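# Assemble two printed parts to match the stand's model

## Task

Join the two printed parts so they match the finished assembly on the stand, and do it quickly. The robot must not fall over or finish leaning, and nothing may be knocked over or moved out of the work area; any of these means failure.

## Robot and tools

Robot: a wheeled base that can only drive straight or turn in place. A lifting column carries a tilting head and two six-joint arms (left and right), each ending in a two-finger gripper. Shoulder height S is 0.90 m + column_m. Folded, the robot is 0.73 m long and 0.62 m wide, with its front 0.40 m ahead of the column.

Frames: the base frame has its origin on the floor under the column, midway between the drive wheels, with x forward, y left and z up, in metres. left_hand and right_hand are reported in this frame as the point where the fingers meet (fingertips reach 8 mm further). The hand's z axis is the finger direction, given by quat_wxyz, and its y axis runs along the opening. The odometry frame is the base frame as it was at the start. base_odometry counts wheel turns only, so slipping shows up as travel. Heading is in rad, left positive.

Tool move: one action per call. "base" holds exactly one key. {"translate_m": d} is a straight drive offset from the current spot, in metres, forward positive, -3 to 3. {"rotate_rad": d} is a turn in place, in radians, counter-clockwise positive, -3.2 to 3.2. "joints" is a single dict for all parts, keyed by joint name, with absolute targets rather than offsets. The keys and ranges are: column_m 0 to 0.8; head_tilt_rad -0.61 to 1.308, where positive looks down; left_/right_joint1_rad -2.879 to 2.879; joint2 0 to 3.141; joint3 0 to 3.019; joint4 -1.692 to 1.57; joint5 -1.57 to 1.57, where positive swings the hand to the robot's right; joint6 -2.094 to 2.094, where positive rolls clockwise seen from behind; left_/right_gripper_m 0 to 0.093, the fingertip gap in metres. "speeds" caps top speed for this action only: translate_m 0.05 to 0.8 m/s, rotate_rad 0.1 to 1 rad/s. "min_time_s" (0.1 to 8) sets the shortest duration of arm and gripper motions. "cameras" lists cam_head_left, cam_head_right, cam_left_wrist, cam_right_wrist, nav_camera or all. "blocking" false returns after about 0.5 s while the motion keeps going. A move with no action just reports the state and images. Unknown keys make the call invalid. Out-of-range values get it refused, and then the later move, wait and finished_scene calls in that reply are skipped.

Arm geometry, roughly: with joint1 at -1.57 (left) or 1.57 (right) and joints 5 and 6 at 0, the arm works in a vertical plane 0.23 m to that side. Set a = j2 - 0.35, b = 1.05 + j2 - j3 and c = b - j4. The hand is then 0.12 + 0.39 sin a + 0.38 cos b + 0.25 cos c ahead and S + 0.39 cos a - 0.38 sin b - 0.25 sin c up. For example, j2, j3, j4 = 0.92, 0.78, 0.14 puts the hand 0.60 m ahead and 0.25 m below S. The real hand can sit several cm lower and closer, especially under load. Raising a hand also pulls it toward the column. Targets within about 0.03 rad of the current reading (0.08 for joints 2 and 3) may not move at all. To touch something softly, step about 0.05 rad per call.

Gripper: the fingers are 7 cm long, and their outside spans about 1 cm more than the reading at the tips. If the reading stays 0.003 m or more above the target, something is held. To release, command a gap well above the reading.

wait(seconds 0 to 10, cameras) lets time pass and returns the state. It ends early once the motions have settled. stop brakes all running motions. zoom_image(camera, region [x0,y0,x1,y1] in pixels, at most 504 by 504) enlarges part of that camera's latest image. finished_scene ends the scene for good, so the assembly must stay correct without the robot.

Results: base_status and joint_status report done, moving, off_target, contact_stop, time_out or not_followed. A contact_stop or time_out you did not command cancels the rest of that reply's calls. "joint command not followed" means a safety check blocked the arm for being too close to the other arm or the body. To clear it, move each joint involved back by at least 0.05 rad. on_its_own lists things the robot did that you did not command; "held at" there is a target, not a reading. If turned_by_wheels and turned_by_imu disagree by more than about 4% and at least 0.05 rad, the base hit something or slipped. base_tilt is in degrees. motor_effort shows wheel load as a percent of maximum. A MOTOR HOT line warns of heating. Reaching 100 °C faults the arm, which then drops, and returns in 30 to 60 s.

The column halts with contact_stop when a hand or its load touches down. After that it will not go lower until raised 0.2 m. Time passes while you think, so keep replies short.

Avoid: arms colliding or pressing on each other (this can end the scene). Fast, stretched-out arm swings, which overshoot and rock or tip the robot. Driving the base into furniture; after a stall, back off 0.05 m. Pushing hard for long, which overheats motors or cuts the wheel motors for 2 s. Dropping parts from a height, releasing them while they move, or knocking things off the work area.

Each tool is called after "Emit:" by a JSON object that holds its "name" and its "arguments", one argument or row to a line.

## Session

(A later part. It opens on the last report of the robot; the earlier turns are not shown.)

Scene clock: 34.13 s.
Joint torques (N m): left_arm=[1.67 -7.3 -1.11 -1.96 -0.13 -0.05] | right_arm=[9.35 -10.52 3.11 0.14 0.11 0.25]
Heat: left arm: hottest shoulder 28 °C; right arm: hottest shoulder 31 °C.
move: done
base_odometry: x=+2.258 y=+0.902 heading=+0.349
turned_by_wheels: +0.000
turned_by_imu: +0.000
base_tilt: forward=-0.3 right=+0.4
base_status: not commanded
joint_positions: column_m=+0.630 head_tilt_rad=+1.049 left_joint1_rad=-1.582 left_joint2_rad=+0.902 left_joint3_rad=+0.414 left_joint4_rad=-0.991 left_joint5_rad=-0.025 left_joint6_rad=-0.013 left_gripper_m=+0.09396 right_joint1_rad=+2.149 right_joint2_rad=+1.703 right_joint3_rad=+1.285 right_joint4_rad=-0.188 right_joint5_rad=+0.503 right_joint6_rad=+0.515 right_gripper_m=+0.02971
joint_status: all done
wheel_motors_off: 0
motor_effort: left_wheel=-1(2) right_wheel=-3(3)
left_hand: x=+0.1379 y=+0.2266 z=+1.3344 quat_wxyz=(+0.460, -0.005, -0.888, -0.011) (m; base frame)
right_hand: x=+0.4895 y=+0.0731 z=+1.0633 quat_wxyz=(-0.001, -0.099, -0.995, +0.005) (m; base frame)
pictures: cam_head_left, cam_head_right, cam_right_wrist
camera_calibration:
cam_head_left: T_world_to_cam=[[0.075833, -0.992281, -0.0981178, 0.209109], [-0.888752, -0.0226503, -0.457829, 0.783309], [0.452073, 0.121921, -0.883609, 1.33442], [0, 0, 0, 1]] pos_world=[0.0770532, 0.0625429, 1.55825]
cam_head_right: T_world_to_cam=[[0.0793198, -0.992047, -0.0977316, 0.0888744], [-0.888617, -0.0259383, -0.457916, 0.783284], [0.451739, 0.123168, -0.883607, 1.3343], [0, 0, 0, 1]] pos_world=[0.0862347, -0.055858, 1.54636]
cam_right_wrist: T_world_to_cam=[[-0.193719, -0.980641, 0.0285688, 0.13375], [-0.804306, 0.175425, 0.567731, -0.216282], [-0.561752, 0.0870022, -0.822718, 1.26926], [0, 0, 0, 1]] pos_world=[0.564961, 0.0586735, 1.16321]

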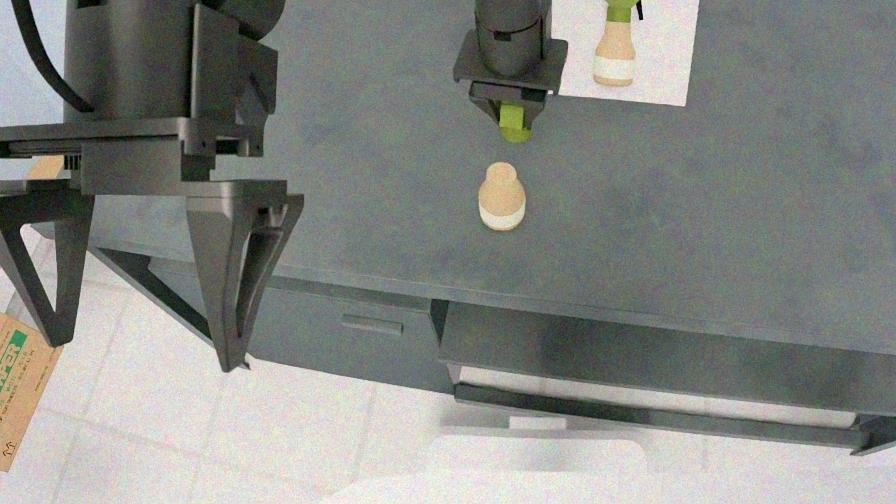

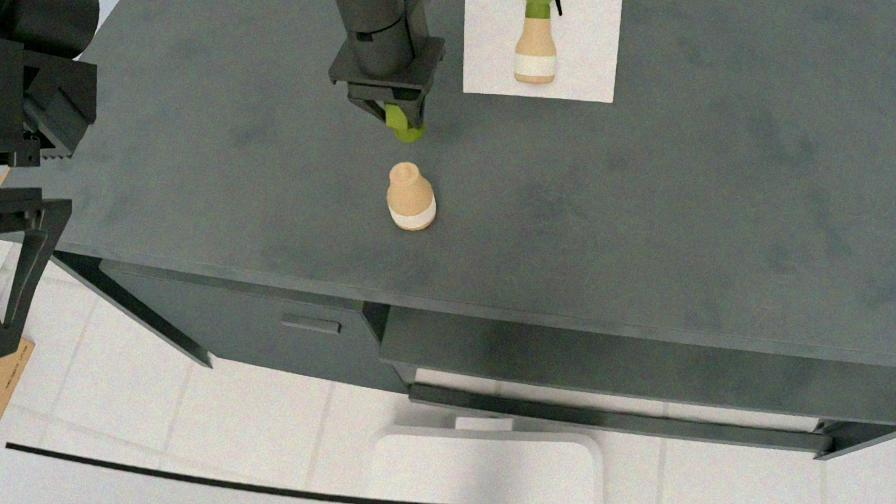

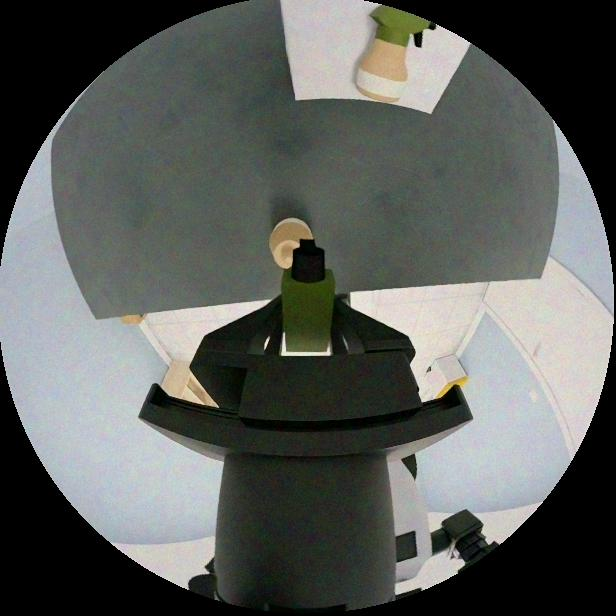

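Emit:
{"name": "move", "arguments": {
  "joints": {"right_joint1_rad":2.203,"right_joint5_rad":0.537,"right_joint6_rad":0.55}
}}

Emit:
{"name": "move", "arguments": {
  "joints": {"column_m":0.58},
  "cameras": ["cam_head_left","cam_head_right","cam_right_wrist"]
}}

Emit:
{"name": "zoom_image", "arguments": {
  "camera": "cam_head_left",
  "region": [440, 60, 580, 220]
}}

Emit:
{"name": "zoom_image", "arguments": {
  "camera": "cam_head_right",
  "region": [340, 60, 480, 220]
}}

Scene clock: 37.33 s.
Joint torques (N m): left_arm=[1.73 -7.24 -1.13 -1.94 -0.13 -0.05] | right_arm=[9.17 -10.29 3.21 0.16 0.03 0.25]
Heat: left arm: hottest shoulder 28 °C; right arm: hottest shoulder 31 °C.
move: done
base_odometry: x=+2.258 y=+0.902 heading=+0.349
turned_by_wheels: +0.000
turned_by_imu: +0.000
base_tilt: forward=-0.3 right=+0.4
base_status: not commanded
joint_positions: column_m=+0.630 head_tilt_rad=+1.049 left_joint1_rad=-1.582 left_joint2_rad=+0.902 left_joint3_rad=+0.414 left_joint4_rad=-0.991 left_joint5_rad=-0.025 left_joint6_rad=-0.013 left_gripper_m=+0.09396 right_joint1_rad=+2.195 right_joint2_rad=+1.703 right_joint3_rad=+1.285 right_joint4_rad=-0.188 right_joint5_rad=+0.535 right_joint6_rad=+0.536 right_gripper_m=+0.02971
joint_status: all done
wheel_motors_off: 0
motor_effort: left_wheel=-1(2) right_wheel=-3(3)
left_hand: x=+0.1379 y=+0.2266 z=+1.3344 quat_wxyz=(+0.460, -0.005, -0.888, -0.011) (m; base frame)
right_hand: x=+0.4842 y=+0.0952 z=+1.0755 quat_wxyz=(-0.006, -0.098, -0.995, +0.000) (m; base frame)
pictures: none

Scene clock: 38.57 s.
Joint torques (N m): left_arm=[1.61 -7.3 -1.11 -1.95 -0.13 -0.06] | right_arm=[9.17 -10.58 3.1 0.16 0.03 0.25]
Heat: left arm: hottest shoulder 28 °C; right arm: hottest shoulder 31 °C.
move: done
base_odometry: x=+2.258 y=+0.902 heading=+0.349
turned_by_wheels: +0.000
turned_by_imu: +0.000
base_tilt: forward=-0.3 right=+0.4
base_status: not commanded
joint_positions: column_m=+0.580 head_tilt_rad=+1.049 left_joint1_rad=-1.582 left_joint2_rad=+0.902 left_joint3_rad=+0.414 left_joint4_rad=-0.991 left_joint5_rad=-0.025 left_joint6_rad=-0.013 left_gripper_m=+0.09396 right_joint1_rad=+2.195 right_joint2_rad=+1.706 right_joint3_rad=+1.286 right_joint4_rad=-0.188 right_joint5_rad=+0.535 right_joint6_rad=+0.536 right_gripper_m=+0.02971
joint_status: all done
wheel_motors_off: 0
motor_effort: left_wheel=-2(3) right_wheel=-3(3)
left_hand: x=+0.1379 y=+0.2266 z=+1.2845 quat_wxyz=(+0.460, -0.005, -0.888, -0.011) (m; base frame)
right_hand: x=+0.4828 y=+0.0954 z=+1.0245 quat_wxyz=(-0.005, -0.097, -0.995, +0.001) (m; base frame)
pictures: cam_head_left, cam_head_right, cam_right_wrist
camera_calibration:
cam_head_left: T_world_to_cam=[[0.0758139, -0.99228, -0.0981418, 0.20426], [-0.888895, -0.0226607, -0.457551, 0.760102], [0.451795, 0.121926, -0.883751, 1.29065], [0, 0, 0, 1]] pos_world=[0.0770552, 0.0625429, 1.50845]
cam_head_right: T_world_to_cam=[[0.0793008, -0.992046, -0.0977567, 0.0840464], [-0.88876, -0.0259487, -0.457638, 0.760076], [0.451461, 0.123173, -0.883748, 1.29053], [0, 0, 0, 1]] pos_world=[0.0862365, -0.055858, 1.49656]
cam_right_wrist: T_world_to_cam=[[-0.191031, -0.981404, 0.018781, 0.164263], [-0.809529, 0.168338, 0.562427, -0.194853], [-0.55513, 0.0922373, -0.826633, 1.232], [0, 0, 0, 1]] pos_world=[0.557559, 0.080374, 1.12492]

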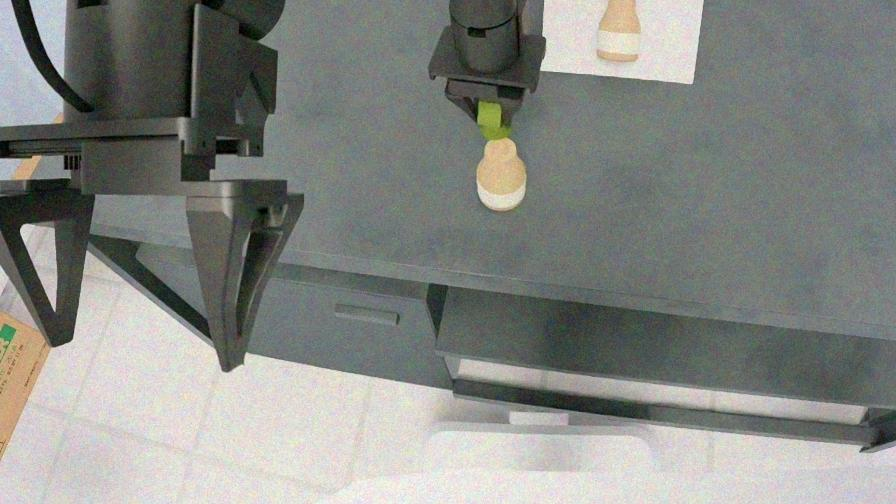

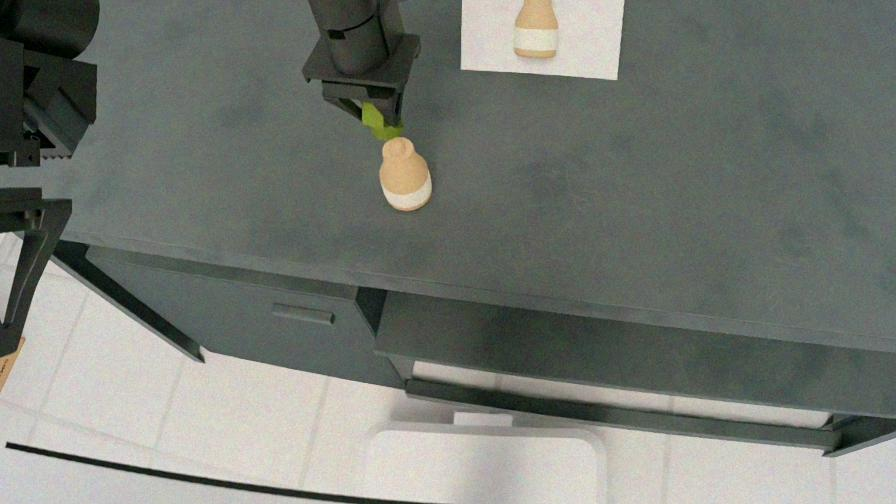

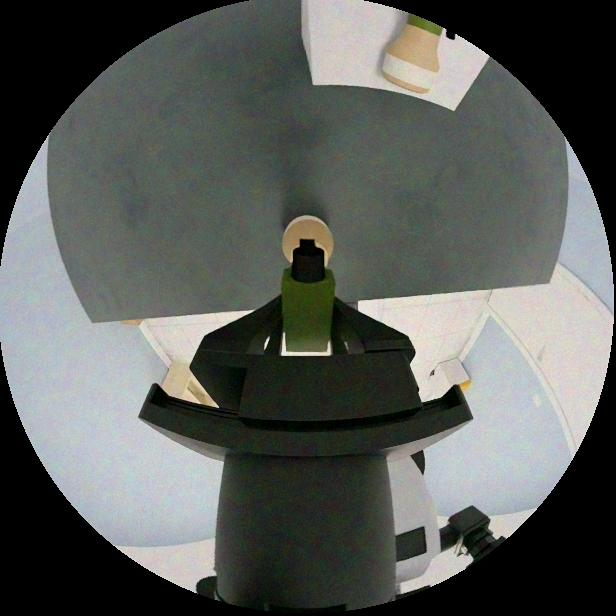

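Scaled by 3.150.

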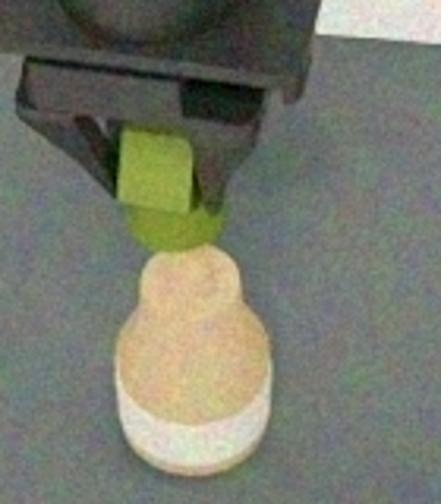

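Scaled by 3.150.

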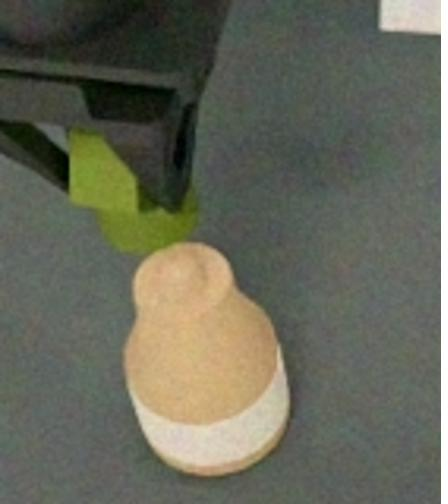

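Emit:
{"name": "move", "arguments": {
  "joints": {"right_joint1_rad":2.13}
}}

Emit:
{"name": "move", "arguments": {
  "joints": {"right_joint1_rad":2.193}
}}

Emit:
{"name": "move", "arguments": {
  "joints": {"column_m":0.555},
  "cameras": ["cam_head_left","cam_head_right","cam_right_wrist"]
}}

Emit:
{"name": "zoom_image", "arguments": {
  "camera": "cam_head_left",
  "region": [440, 60, 580, 220]
}}

Emit:
{"name": "zoom_image", "arguments": {
  "camera": "cam_head_right",
  "region": [340, 60, 480, 220]
}}

Scene clock: 41.27 s.
Joint torques (N m): left_arm=[1.73 -7.3 -1.11 -1.96 -0.13 -0.06] | right_arm=[8.35 -10.93 2.97 0.13 0.07 0.25]
Heat: left arm: hottest shoulder 28 °C; right arm: hottest shoulder 31 °C.
move: done
base_odometry: x=+2.258 y=+0.902 heading=+0.349
turned_by_wheels: +0.000
turned_by_imu: +0.000
base_tilt: forward=-0.3 right=+0.4
base_status: not commanded
joint_positions: column_m=+0.580 head_tilt_rad=+1.049 left_joint1_rad=-1.582 left_joint2_rad=+0.902 left_joint3_rad=+0.414 left_joint4_rad=-0.991 left_joint5_rad=-0.025 left_joint6_rad=-0.013 left_gripper_m=+0.09396 right_joint1_rad=+2.123 right_joint2_rad=+1.706 right_joint3_rad=+1.286 right_joint4_rad=-0.188 right_joint5_rad=+0.535 right_joint6_rad=+0.536 right_gripper_m=+0.02971
joint_status: all done
wheel_motors_off: 0
motor_effort: left_wheel=-1(2) right_wheel=-3(3)
left_hand: x=+0.1379 y=+0.2266 z=+1.2845 quat_wxyz=(+0.460, -0.005, -0.888, -0.011) (m; base frame)
right_hand: x=+0.4936 y=+0.0518 z=+1.0059 quat_wxyz=(-0.008, -0.115, -0.993, +0.032) (m; base frame)
pictures: none

Scene clock: 42.00 s.
Joint torques (N m): left_arm=[1.67 -7.41 -1.11 -1.96 -0.13 -0.06] | right_arm=[8.7 -10.58 3.11 0.16 0.03 0.25]
Heat: left arm: hottest shoulder 28 °C; right arm: hottest shoulder 31 °C.
move: done
base_odometry: x=+2.258 y=+0.902 heading=+0.349
turned_by_wheels: +0.000
turned_by_imu: +0.000
base_tilt: forward=-0.3 right=+0.4
base_status: not commanded
joint_positions: column_m=+0.580 head_tilt_rad=+1.049 left_joint1_rad=-1.582 left_joint2_rad=+0.902 left_joint3_rad=+0.414 left_joint4_rad=-0.991 left_joint5_rad=-0.025 left_joint6_rad=-0.013 left_gripper_m=+0.09396 right_joint1_rad=+2.192 right_joint2_rad=+1.706 right_joint3_rad=+1.286 right_joint4_rad=-0.188 right_joint5_rad=+0.535 right_joint6_rad=+0.536 right_gripper_m=+0.02971
joint_status: all done
wheel_motors_off: 0
motor_effort: left_wheel=+0(2) right_wheel=-2(3)
left_hand: x=+0.1379 y=+0.2266 z=+1.2845 quat_wxyz=(+0.460, -0.005, -0.888, -0.011) (m; base frame)
right_hand: x=+0.4833 y=+0.0938 z=+1.0238 quat_wxyz=(-0.005, -0.098, -0.995, +0.002) (m; base frame)
pictures: none

Scene clock: 42.93 s.
Joint torques (N m): left_arm=[1.67 -7.41 -1.13 -1.95 -0.13 -0.06] | right_arm=[8.59 -10.58 3.1 0.16 0.03 0.25]
Heat: left arm: hottest shoulder 28 °C; right arm: hottest shoulder 31 °C.
move: done
base_odometry: x=+2.258 y=+0.902 heading=+0.349
turned_by_wheels: +0.000
turned_by_imu: +0.000
base_tilt: forward=-0.3 right=+0.4
base_status: not commanded
joint_positions: column_m=+0.555 head_tilt_rad=+1.049 left_joint1_rad=-1.582 left_joint2_rad=+0.902 left_joint3_rad=+0.414 left_joint4_rad=-0.991 left_joint5_rad=-0.025 left_joint6_rad=-0.013 left_gripper_m=+0.09396 right_joint1_rad=+2.192 right_joint2_rad=+1.707 right_joint3_rad=+1.286 right_joint4_rad=-0.188 right_joint5_rad=+0.535 right_joint6_rad=+0.536 right_gripper_m=+0.02971
joint_status: all done
wheel_motors_off: 0
motor_effort: left_wheel=+0(2) right_wheel=-3(4)
left_hand: x=+0.1379 y=+0.2266 z=+1.2595 quat_wxyz=(+0.460, -0.005, -0.888, -0.011) (m; base frame)
right_hand: x=+0.4831 y=+0.0939 z=+0.9986 quat_wxyz=(-0.005, -0.098, -0.995, +0.002) (m; base frame)
pictures: cam_head_left, cam_head_right, cam_right_wrist
camera_calibration:
cam_head_left: T_world_to_cam=[[0.0758077, -0.992281, -0.098145, 0.201812], [-0.888895, -0.0226537, -0.45755, 0.748662], [0.451795, 0.121926, -0.883751, 1.26856], [0, 0, 0, 1]] pos_world=[0.0770552, 0.0625428, 1.48345]
cam_head_right: T_world_to_cam=[[0.0792946, -0.992046, -0.0977599, 0.0815979], [-0.888761, -0.0259417, -0.457637, 0.748589], [0.451461, 0.123173, -0.883748, 1.26835], [0, 0, 0, 1]] pos_world=[0.0862365, -0.055858, 1.47146]
cam_right_wrist: T_world_to_cam=[[-0.192145, -0.981137, 0.0212029, 0.161371], [-0.809128, 0.170611, 0.562319, -0.180092], [-0.55533, 0.0908909, -0.826648, 1.21112], [0, 0, 0, 1]] pos_world=[0.557859, 0.0789736, 1.09902]

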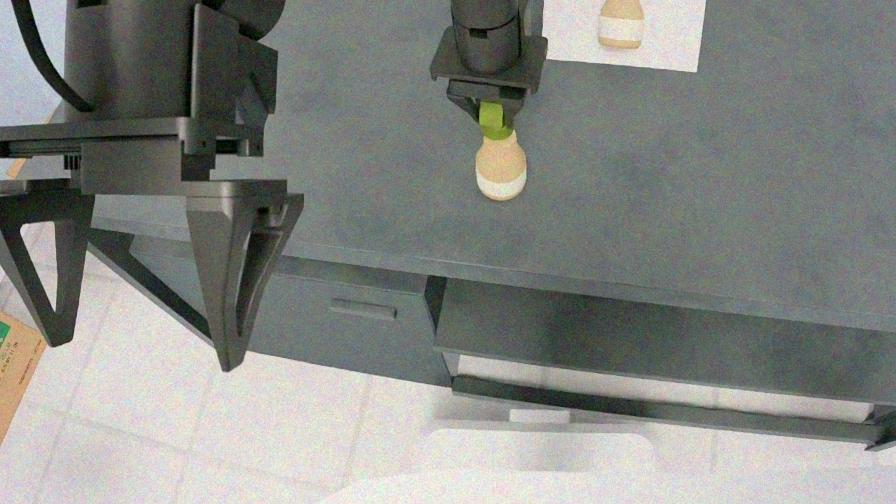

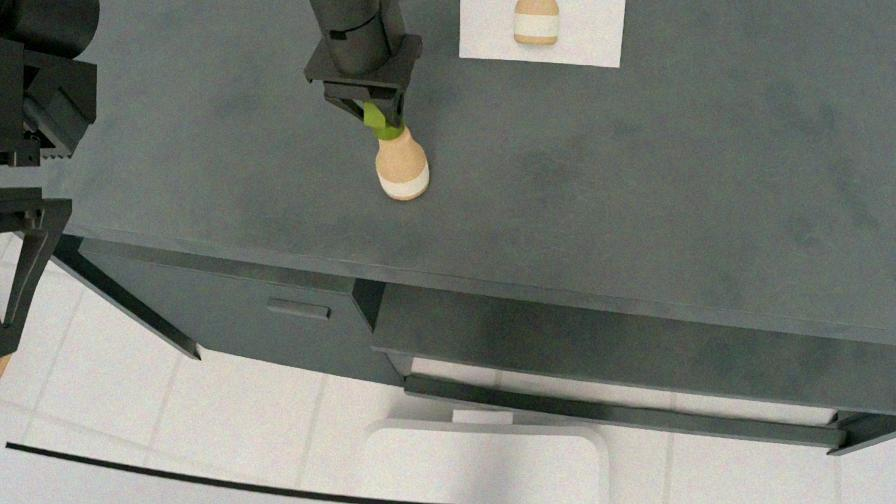

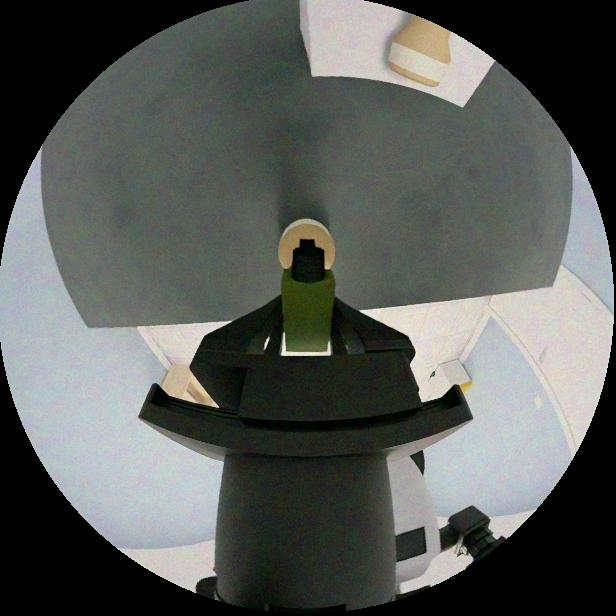

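Scaled by 3.150.

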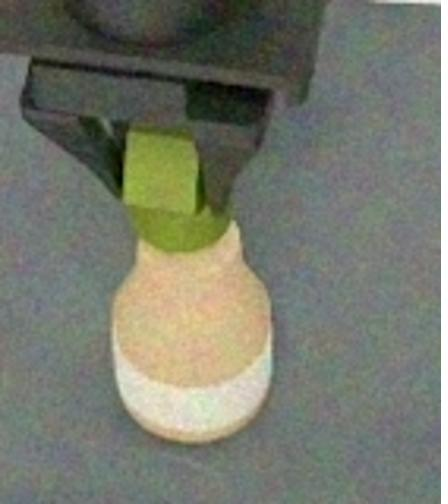

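Scaled by 3.150.

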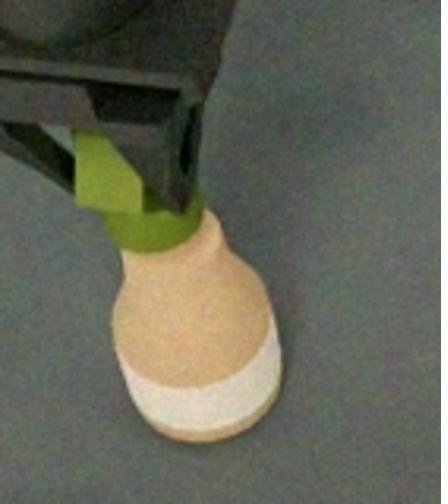

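Emit:
{"name": "move", "arguments": {
  "joints": {"right_joint1_rad":2.24}
}}

Emit:
{"name": "move", "arguments": {
  "joints": {"right_joint1_rad":2.193}
}}

Emit:
{"name": "move", "arguments": {
  "joints": {"column_m":0.538},
  "cameras": ["cam_head_left","cam_head_right"]
}}

Emit:
{"name": "zoom_image", "arguments": {
  "camera": "cam_head_left",
  "region": [440, 60, 580, 220]
}}

Emit:
{"name": "zoom_image", "arguments": {
  "camera": "cam_head_right",
  "region": [340, 60, 480, 220]
}}

Scene clock: 45.20 s.
Joint torques (N m): left_arm=[1.73 -7.3 -1.1 -1.96 -0.13 -0.05] | right_arm=[9.7 -10.4 3.18 0.16 0.01 0.24]
Heat: left arm: hottest shoulder 28 °C; right arm: hottest shoulder 31 °C.
move: done
base_odometry: x=+2.258 y=+0.902 heading=+0.349
turned_by_wheels: +0.000
turned_by_imu: +0.000
base_tilt: forward=-0.3 right=+0.4
base_status: not commanded
joint_positions: column_m=+0.555 head_tilt_rad=+1.049 left_joint1_rad=-1.582 left_joint2_rad=+0.902 left_joint3_rad=+0.414 left_joint4_rad=-0.991 left_joint5_rad=-0.025 left_joint6_rad=-0.013 left_gripper_m=+0.09396 right_joint1_rad=+2.229 right_joint2_rad=+1.707 right_joint3_rad=+1.286 right_joint4_rad=-0.188 right_joint5_rad=+0.535 right_joint6_rad=+0.536 right_gripper_m=+0.02971
joint_status: all done
wheel_motors_off: 0
motor_effort: left_wheel=+0(2) right_wheel=-3(3)
left_hand: x=+0.1379 y=+0.2266 z=+1.2595 quat_wxyz=(+0.460, -0.005, -0.888, -0.011) (m; base frame)
right_hand: x=+0.4769 y=+0.1160 z=+1.0093 quat_wxyz=(-0.003, -0.089, -0.996, -0.014) (m; base frame)
pictures: none

Scene clock: 45.90 s.
Joint torques (N m): left_arm=[1.61 -7.36 -1.13 -1.95 -0.13 -0.06] | right_arm=[8.29 -10.58 3.11 0.16 0.03 0.25]
Heat: left arm: hottest shoulder 28 °C; right arm: hottest shoulder 31 °C.
move: done
base_odometry: x=+2.258 y=+0.902 heading=+0.349
turned_by_wheels: +0.000
turned_by_imu: +0.000
base_tilt: forward=-0.2 right=+0.4
base_status: not commanded
joint_positions: column_m=+0.555 head_tilt_rad=+1.049 left_joint1_rad=-1.582 left_joint2_rad=+0.902 left_joint3_rad=+0.414 left_joint4_rad=-0.991 left_joint5_rad=-0.025 left_joint6_rad=-0.013 left_gripper_m=+0.09396 right_joint1_rad=+2.196 right_joint2_rad=+1.707 right_joint3_rad=+1.286 right_joint4_rad=-0.188 right_joint5_rad=+0.535 right_joint6_rad=+0.536 right_gripper_m=+0.02971
joint_status: all done
wheel_motors_off: 0
motor_effort: left_wheel=+0(2) right_wheel=-3(3)
left_hand: x=+0.1379 y=+0.2266 z=+1.2595 quat_wxyz=(+0.460, -0.005, -0.888, -0.011) (m; base frame)
right_hand: x=+0.4824 y=+0.0964 z=+0.9997 quat_wxyz=(-0.004, -0.097, -0.995, +0.000) (m; base frame)
pictures: none

Scene clock: 46.70 s.
Joint torques (N m): left_arm=[1.73 -7.24 -1.13 -1.98 -0.14 -0.05] | right_arm=[8.29 -10.64 3.03 0.14 -0.06 0.24]
Heat: left arm: hottest shoulder 28 °C; right arm: hottest shoulder 31 °C.
move: done
base_odometry: x=+2.258 y=+0.902 heading=+0.349
turned_by_wheels: +0.000
turned_by_imu: +0.000
base_tilt: forward=-0.3 right=+0.4
base_status: not commanded
joint_positions: column_m=+0.538 head_tilt_rad=+1.050 left_joint1_rad=-1.582 left_joint2_rad=+0.902 left_joint3_rad=+0.414 left_joint4_rad=-0.991 left_joint5_rad=-0.025 left_joint6_rad=-0.013 left_gripper_m=+0.09396 right_joint1_rad=+2.196 right_joint2_rad=+1.707 right_joint3_rad=+1.287 right_joint4_rad=-0.188 right_joint5_rad=+0.538 right_joint6_rad=+0.536 right_gripper_m=+0.02971
joint_status: all done
wheel_motors_off: 0
motor_effort: left_wheel=-1(2) right_wheel=-2(3)
left_hand: x=+0.1379 y=+0.2266 z=+1.2425 quat_wxyz=(+0.460, -0.005, -0.888, -0.011) (m; base frame)
right_hand: x=+0.4830 y=+0.0961 z=+0.9827 quat_wxyz=(-0.005, -0.097, -0.995, +0.001) (m; base frame)
pictures: cam_head_left, cam_head_right
camera_calibration:
cam_head_left: T_world_to_cam=[[0.0758022, -0.99228, -0.0981559, 0.200159], [-0.888936, -0.0226547, -0.457471, 0.740771], [0.451715, 0.121932, -0.883791, 1.2536], [0, 0, 0, 1]] pos_world=[0.0770558, 0.0625428, 1.46645]
cam_head_right: T_world_to_cam=[[0.0792891, -0.992045, -0.0977711, 0.0799626], [-0.888801, -0.0259427, -0.457558, 0.740743], [0.451382, 0.123178, -0.883788, 1.25348], [0, 0, 0, 1]] pos_world=[0.086237, -0.055858, 1.45456]

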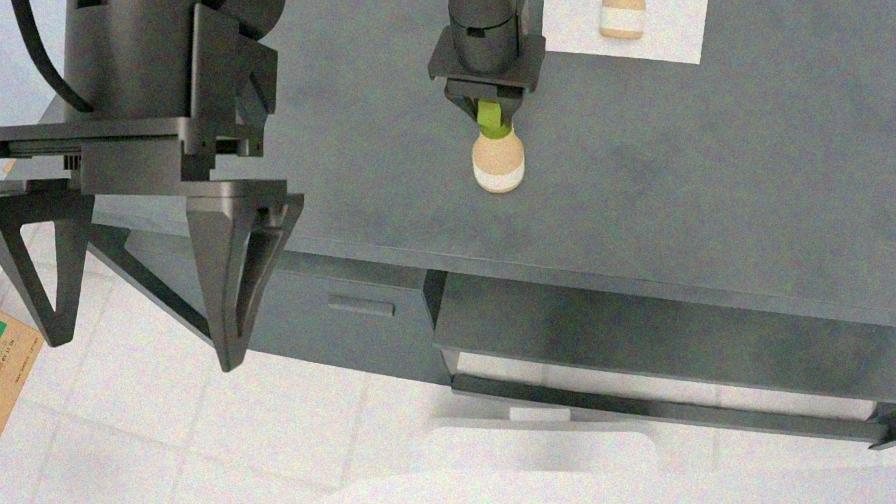

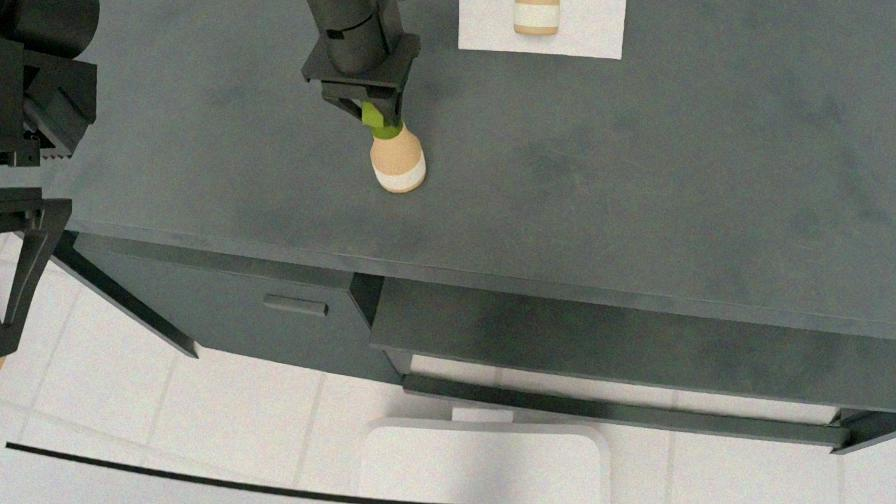

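Scaled by 3.150.

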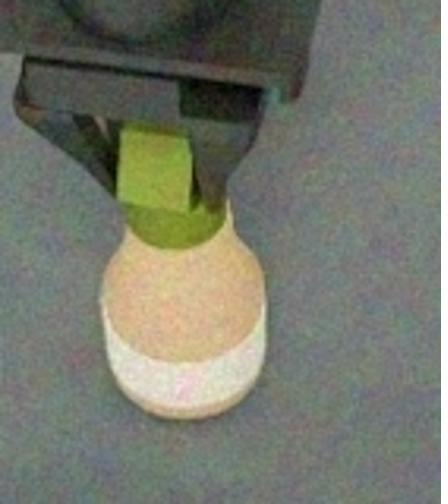

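Scaled by 3.150.

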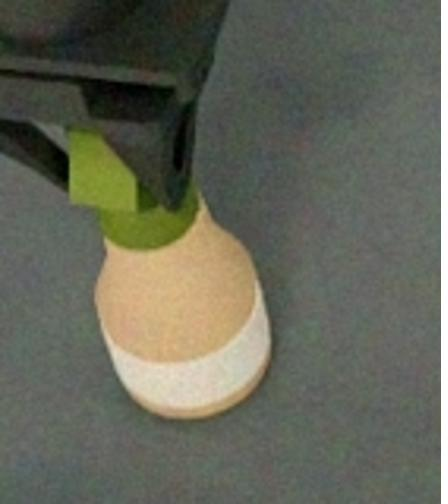

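Emit:
{"name": "move", "arguments": {
  "joints": {"right_joint1_rad":2.24}
}}

Emit:
{"name": "move", "arguments": {
  "joints": {"right_joint1_rad":2.186},
  "cameras": ["cam_head_left","cam_head_right"]
}}

Emit:
{"name": "zoom_image", "arguments": {
  "camera": "cam_head_left",
  "region": [440, 60, 580, 220]
}}

Emit:
{"name": "zoom_image", "arguments": {
  "camera": "cam_head_right",
  "region": [340, 60, 480, 220]
}}

Scene clock: 48.30 s.
Joint torques (N m): left_arm=[1.67 -7.24 -1.1 -1.98 -0.14 -0.06] | right_arm=[10.11 -10.52 3.11 0.17 -0.08 0.24]
Heat: left arm: hottest shoulder 28 °C; right arm: hottest shoulder 32 °C.
move: done
base_odometry: x=+2.258 y=+0.902 heading=+0.349
turned_by_wheels: +0.000
turned_by_imu: +0.000
base_tilt: forward=-0.3 right=+0.4
base_status: not commanded
joint_positions: column_m=+0.538 head_tilt_rad=+1.050 left_joint1_rad=-1.582 left_joint2_rad=+0.902 left_joint3_rad=+0.414 left_joint4_rad=-0.991 left_joint5_rad=-0.025 left_joint6_rad=-0.013 left_gripper_m=+0.09396 right_joint1_rad=+2.224 right_joint2_rad=+1.707 right_joint3_rad=+1.287 right_joint4_rad=-0.188 right_joint5_rad=+0.538 right_joint6_rad=+0.536 right_gripper_m=+0.02971
joint_status: all done
wheel_motors_off: 0
motor_effort: left_wheel=-1(2) right_wheel=-3(3)
left_hand: x=+0.1379 y=+0.2266 z=+1.2425 quat_wxyz=(+0.460, -0.005, -0.888, -0.011) (m; base frame)
right_hand: x=+0.4784 y=+0.1127 z=+0.9906 quat_wxyz=(-0.004, -0.090, -0.996, -0.011) (m; base frame)
pictures: none

Scene clock: 48.97 s.
Joint torques (N m): left_arm=[1.61 -7.47 -1.1 -1.96 -0.13 -0.06] | right_arm=[8.06 -10.52 2.93 0.17 -0.04 0.24]
Heat: left arm: hottest shoulder 28 °C; right arm: hottest shoulder 32 °C.
move: done
base_odometry: x=+2.258 y=+0.902 heading=+0.349
turned_by_wheels: +0.000
turned_by_imu: +0.000
base_tilt: forward=-0.3 right=+0.4
base_status: not commanded
joint_positions: column_m=+0.538 head_tilt_rad=+1.050 left_joint1_rad=-1.582 left_joint2_rad=+0.902 left_joint3_rad=+0.414 left_joint4_rad=-0.991 left_joint5_rad=-0.025 left_joint6_rad=-0.013 left_gripper_m=+0.09396 right_joint1_rad=+2.192 right_joint2_rad=+1.705 right_joint3_rad=+1.288 right_joint4_rad=-0.189 right_joint5_rad=+0.537 right_joint6_rad=+0.536 right_gripper_m=+0.02971
joint_status: all done
wheel_motors_off: 0
motor_effort: left_wheel=-1(2) right_wheel=-3(3)
left_hand: x=+0.1379 y=+0.2266 z=+1.2425 quat_wxyz=(+0.460, -0.005, -0.888, -0.011) (m; base frame)
right_hand: x=+0.4854 y=+0.0939 z=+0.9824 quat_wxyz=(-0.006, -0.099, -0.995, +0.002) (m; base frame)
pictures: cam_head_left, cam_head_right
camera_calibration:
cam_head_left: T_world_to_cam=[[0.0758022, -0.99228, -0.0981559, 0.200159], [-0.888936, -0.0226547, -0.457471, 0.740771], [0.451715, 0.121932, -0.883791, 1.2536], [0, 0, 0, 1]] pos_world=[0.0770558, 0.0625428, 1.46645]
cam_head_right: T_world_to_cam=[[0.0792891, -0.992045, -0.0977711, 0.0799626], [-0.888801, -0.0259427, -0.457558, 0.740743], [0.451382, 0.123178, -0.883788, 1.25348], [0, 0, 0, 1]] pos_world=[0.086237, -0.055858, 1.45456]

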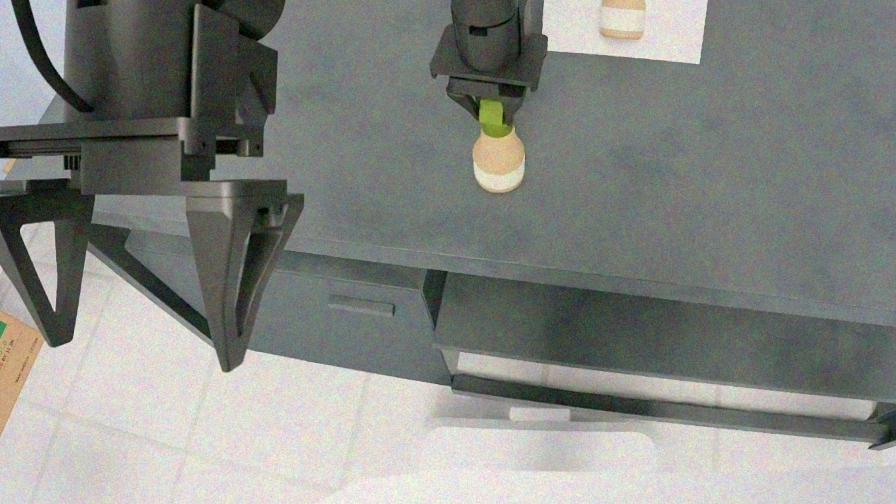

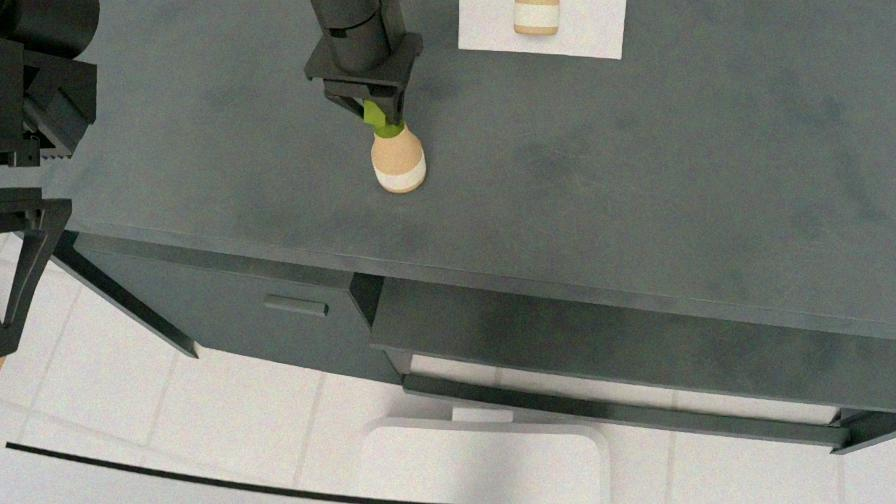

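Scaled by 3.150.

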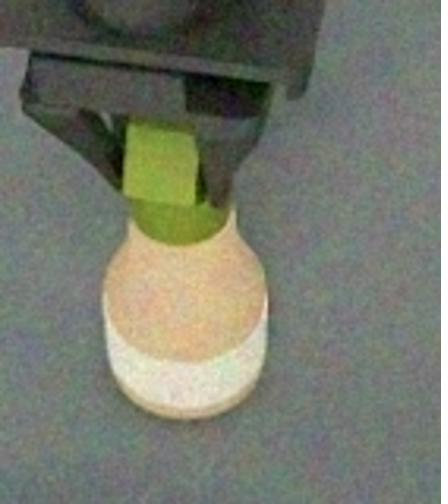

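Scaled by 3.150.

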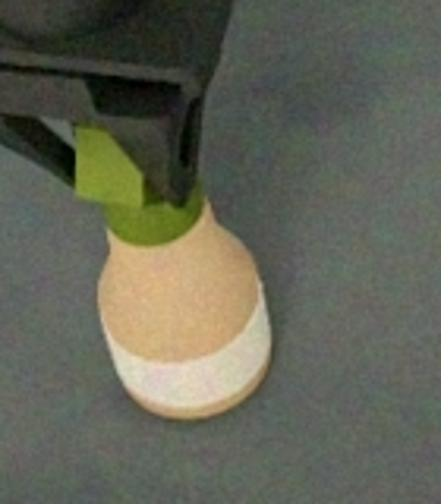

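Emit:
{"name": "move", "arguments": {
  "joints": {"column_m":0.525},
  "cameras": ["cam_head_left","cam_head_right"]
}}

Emit:
{"name": "zoom_image", "arguments": {
  "camera": "cam_head_left",
  "region": [440, 60, 580, 220]
}}

Emit:
{"name": "zoom_image", "arguments": {
  "camera": "cam_head_right",
  "region": [340, 60, 480, 220]
}}

Scene clock: 50.10 s.
Joint torques (N m): left_arm=[1.55 -7.3 -1.16 -1.98 -0.13 -0.06] | right_arm=[7.24 -8.64 3.18 1.18 -0.33 0.23]
Heat: left arm: hottest shoulder 28 °C; right arm: hottest shoulder 32 °C.
move: done
base_odometry: x=+2.258 y=+0.902 heading=+0.349
turned_by_wheels: +0.000
turned_by_imu: +0.000
base_tilt: forward=-0.3 right=+0.4
base_status: not commanded
joint_positions: column_m=+0.525 head_tilt_rad=+1.050 left_joint1_rad=-1.582 left_joint2_rad=+0.902 left_joint3_rad=+0.414 left_joint4_rad=-0.991 left_joint5_rad=-0.025 left_joint6_rad=-0.013 left_gripper_m=+0.09396 right_joint1_rad=+2.202 right_joint2_rad=+1.678 right_joint3_rad=+1.288 right_joint4_rad=-0.211 right_joint5_rad=+0.545 right_joint6_rad=+0.537 right_gripper_m=+0.02971
joint_status: all done
wheel_motors_off: 0
motor_effort: left_wheel=-1(2) right_wheel=-2(4)
left_hand: x=+0.1379 y=+0.2266 z=+1.2296 quat_wxyz=(+0.460, -0.005, -0.888, -0.011) (m; base frame)
right_hand: x=+0.4937 y=+0.0956 z=+0.9827 quat_wxyz=(-0.009, -0.098, -0.995, +0.000) (m; base frame)
pictures: cam_head_left, cam_head_right
camera_calibration:
cam_head_left: T_world_to_cam=[[0.0758022, -0.99228, -0.0981559, 0.198883], [-0.888936, -0.0226547, -0.457471, 0.734824], [0.451715, 0.121932, -0.883791, 1.24211], [0, 0, 0, 1]] pos_world=[0.0770558, 0.0625428, 1.45345]
cam_head_right: T_world_to_cam=[[0.0792891, -0.992045, -0.0977711, 0.0786916], [-0.888801, -0.0259427, -0.457558, 0.734795], [0.451382, 0.123178, -0.883788, 1.24199], [0, 0, 0, 1]] pos_world=[0.086237, -0.055858, 1.44156]

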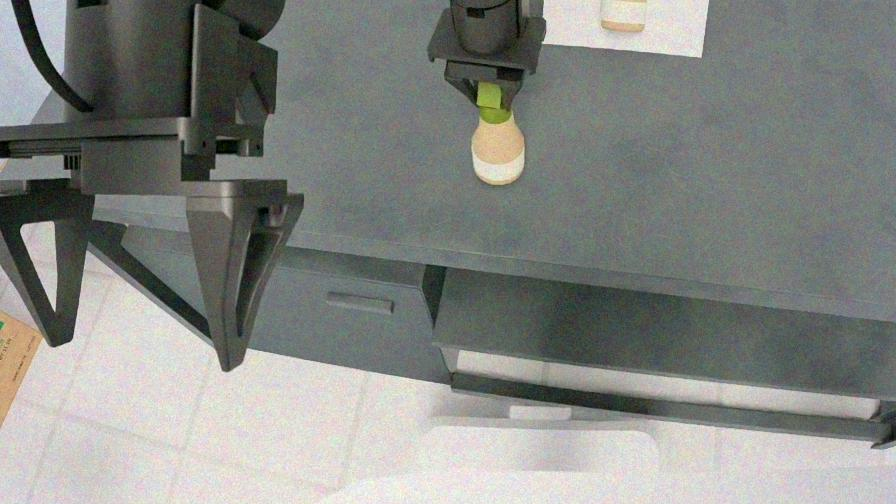

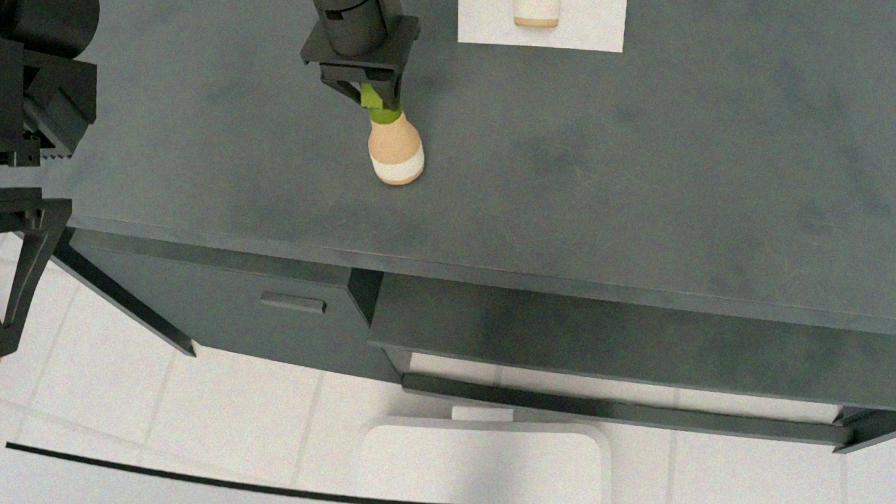

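Scaled by 3.150.

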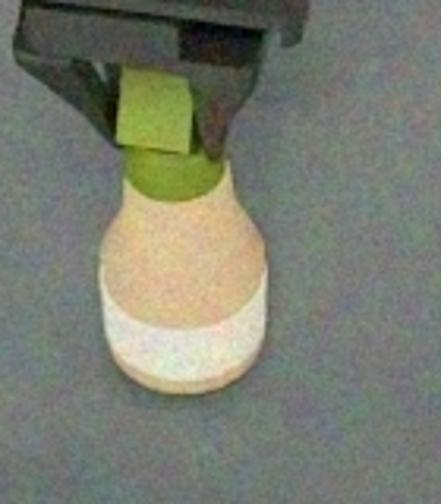

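Scaled by 3.150.

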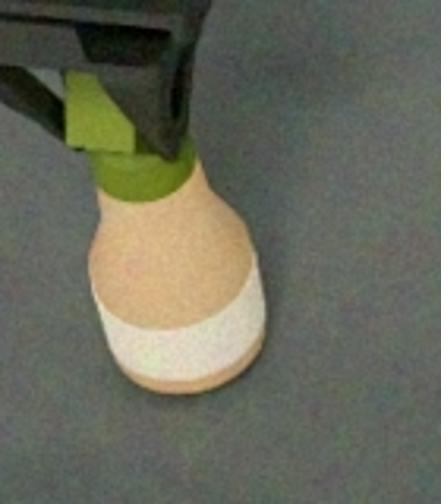

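Emit:
{"name": "move", "arguments": {
  "joints": {"column_m":0.545}
}}

Emit:
{"name": "move", "arguments": {
  "joints": {"right_joint1_rad":2.235}
}}

Emit:
{"name": "move", "arguments": {
  "joints": {"right_joint1_rad":2.181},
  "cameras": ["cam_head_left","cam_head_right"]
}}

Emit:
{"name": "zoom_image", "arguments": {
  "camera": "cam_head_left",
  "region": [440, 60, 580, 220]
}}

Emit:
{"name": "zoom_image", "arguments": {
  "camera": "cam_head_right",
  "region": [340, 60, 480, 220]
}}

Scene clock: 52.47 s.
Joint torques (N m): left_arm=[1.67 -7.3 -1.1 -1.95 -0.13 -0.06] | right_arm=[7.65 -10.46 2.91 1.13 -0.14 0.23]
Heat: left arm: hottest shoulder 28 °C; right arm: hottest shoulder 32 °C.
move: done
base_odometry: x=+2.258 y=+0.902 heading=+0.349
turned_by_wheels: +0.000
turned_by_imu: +0.000
base_tilt: forward=-0.3 right=+0.5
base_status: not commanded
joint_positions: column_m=+0.545 head_tilt_rad=+1.050 left_joint1_rad=-1.582 left_joint2_rad=+0.902 left_joint3_rad=+0.414 left_joint4_rad=-0.991 left_joint5_rad=-0.025 left_joint6_rad=-0.013 left_gripper_m=+0.09396 right_joint1_rad=+2.198 right_joint2_rad=+1.706 right_joint3_rad=+1.288 right_joint4_rad=-0.211 right_joint5_rad=+0.540 right_joint6_rad=+0.537 right_gripper_m=+0.02971
joint_status: all done
wheel_motors_off: 0
motor_effort: left_wheel=+0(2) right_wheel=-2(3)
left_hand: x=+0.1379 y=+0.2266 z=+1.2494 quat_wxyz=(+0.460, -0.005, -0.888, -0.011) (m; base frame)
right_hand: x=+0.4798 y=+0.0954 z=+0.9908 quat_wxyz=(+0.002, -0.092, -0.996, +0.005) (m; base frame)
pictures: none

Scene clock: 53.13 s.
Joint torques (N m): left_arm=[1.61 -7.41 -1.1 -1.96 -0.14 -0.06] | right_arm=[10.11 -10.4 2.95 1.13 -0.15 0.23]
Heat: left arm: hottest shoulder 28 °C; right arm: hottest shoulder 31 °C.
move: done
base_odometry: x=+2.258 y=+0.902 heading=+0.349
turned_by_wheels: +0.000
turned_by_imu: +0.000
base_tilt: forward=-0.3 right=+0.4
base_status: not commanded
joint_positions: column_m=+0.545 head_tilt_rad=+1.050 left_joint1_rad=-1.582 left_joint2_rad=+0.902 left_joint3_rad=+0.414 left_joint4_rad=-0.991 left_joint5_rad=-0.025 left_joint6_rad=-0.013 left_gripper_m=+0.09396 right_joint1_rad=+2.217 right_joint2_rad=+1.706 right_joint3_rad=+1.288 right_joint4_rad=-0.211 right_joint5_rad=+0.540 right_joint6_rad=+0.537 right_gripper_m=+0.02971
joint_status: all done
wheel_motors_off: 0
motor_effort: left_wheel=-1(2) right_wheel=-3(3)
left_hand: x=+0.1379 y=+0.2266 z=+1.2494 quat_wxyz=(+0.460, -0.005, -0.888, -0.011) (m; base frame)
right_hand: x=+0.4767 y=+0.1067 z=+0.9962 quat_wxyz=(+0.003, -0.088, -0.996, -0.004) (m; base frame)
pictures: none

Scene clock: 53.80 s.
Joint torques (N m): left_arm=[1.61 -7.12 -1.13 -1.94 -0.14 -0.05] | right_arm=[8.12 -10.64 2.88 1.11 -0.04 0.23]
Heat: left arm: hottest shoulder 28 °C; right arm: hottest shoulder 31 °C.
move: done
base_odometry: x=+2.258 y=+0.902 heading=+0.349
turned_by_wheels: +0.000
turned_by_imu: +0.000
base_tilt: forward=-0.2 right=+0.4
base_status: not commanded
joint_positions: column_m=+0.545 head_tilt_rad=+1.050 left_joint1_rad=-1.582 left_joint2_rad=+0.902 left_joint3_rad=+0.414 left_joint4_rad=-0.991 left_joint5_rad=-0.025 left_joint6_rad=-0.013 left_gripper_m=+0.09396 right_joint1_rad=+2.185 right_joint2_rad=+1.706 right_joint3_rad=+1.288 right_joint4_rad=-0.211 right_joint5_rad=+0.538 right_joint6_rad=+0.537 right_gripper_m=+0.02971
joint_status: all done
wheel_motors_off: 0
motor_effort: left_wheel=-1(2) right_wheel=-2(3)
left_hand: x=+0.1379 y=+0.2266 z=+1.2494 quat_wxyz=(+0.460, -0.005, -0.888, -0.011) (m; base frame)
right_hand: x=+0.4817 y=+0.0881 z=+0.9872 quat_wxyz=(+0.002, -0.096, -0.995, +0.009) (m; base frame)
pictures: cam_head_left, cam_head_right
camera_calibration:
cam_head_left: T_world_to_cam=[[0.0757895, -0.992281, -0.0981523, 0.200823], [-0.888957, -0.0226508, -0.457429, 0.743822], [0.451675, 0.121922, -0.883813, 1.25964], [0, 0, 0, 1]] pos_world=[0.0770561, 0.0625429, 1.47325]
cam_head_right: T_world_to_cam=[[0.0792765, -0.992047, -0.0977677, 0.0806233], [-0.888823, -0.0259387, -0.457516, 0.743796], [0.451341, 0.123168, -0.88381, 1.25952], [0, 0, 0, 1]] pos_world=[0.0862373, -0.055858, 1.46136]

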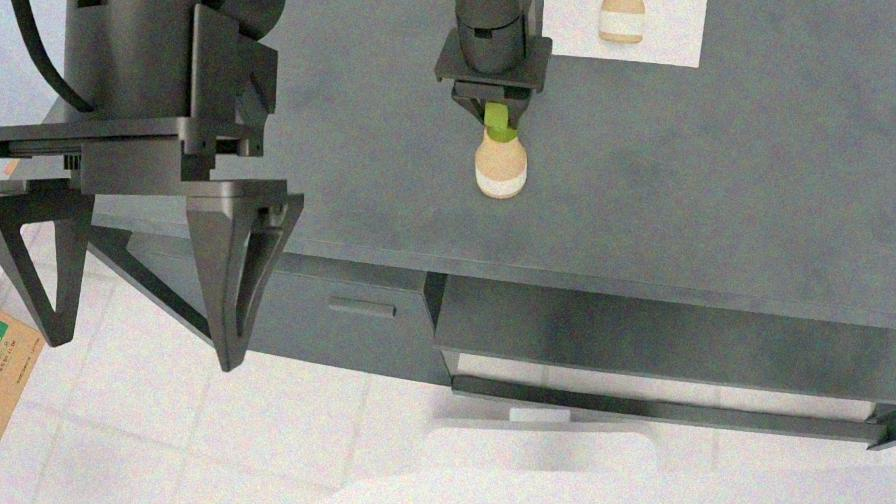

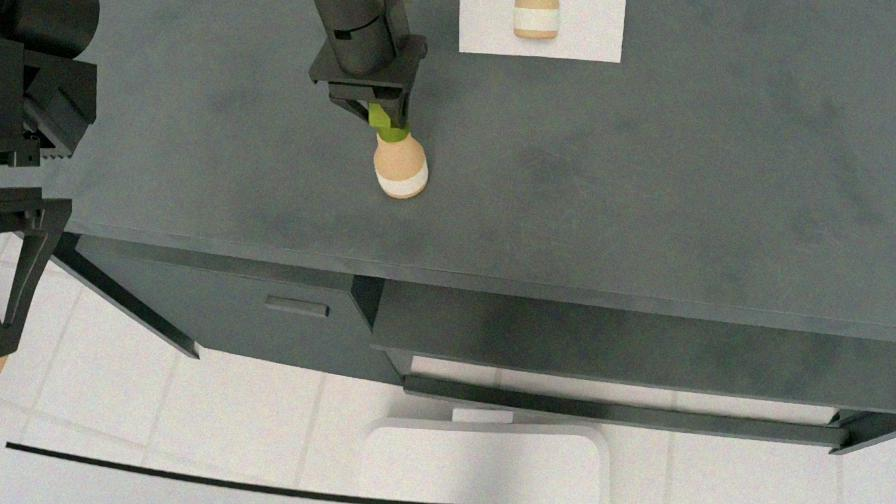

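Scaled by 3.150.

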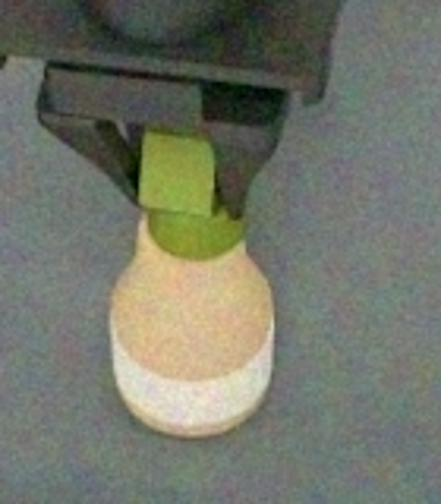

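Scaled by 3.150.

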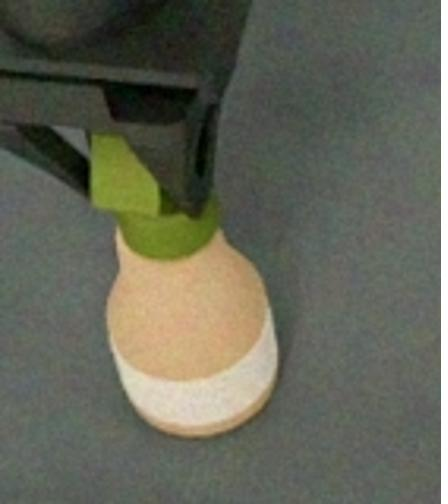

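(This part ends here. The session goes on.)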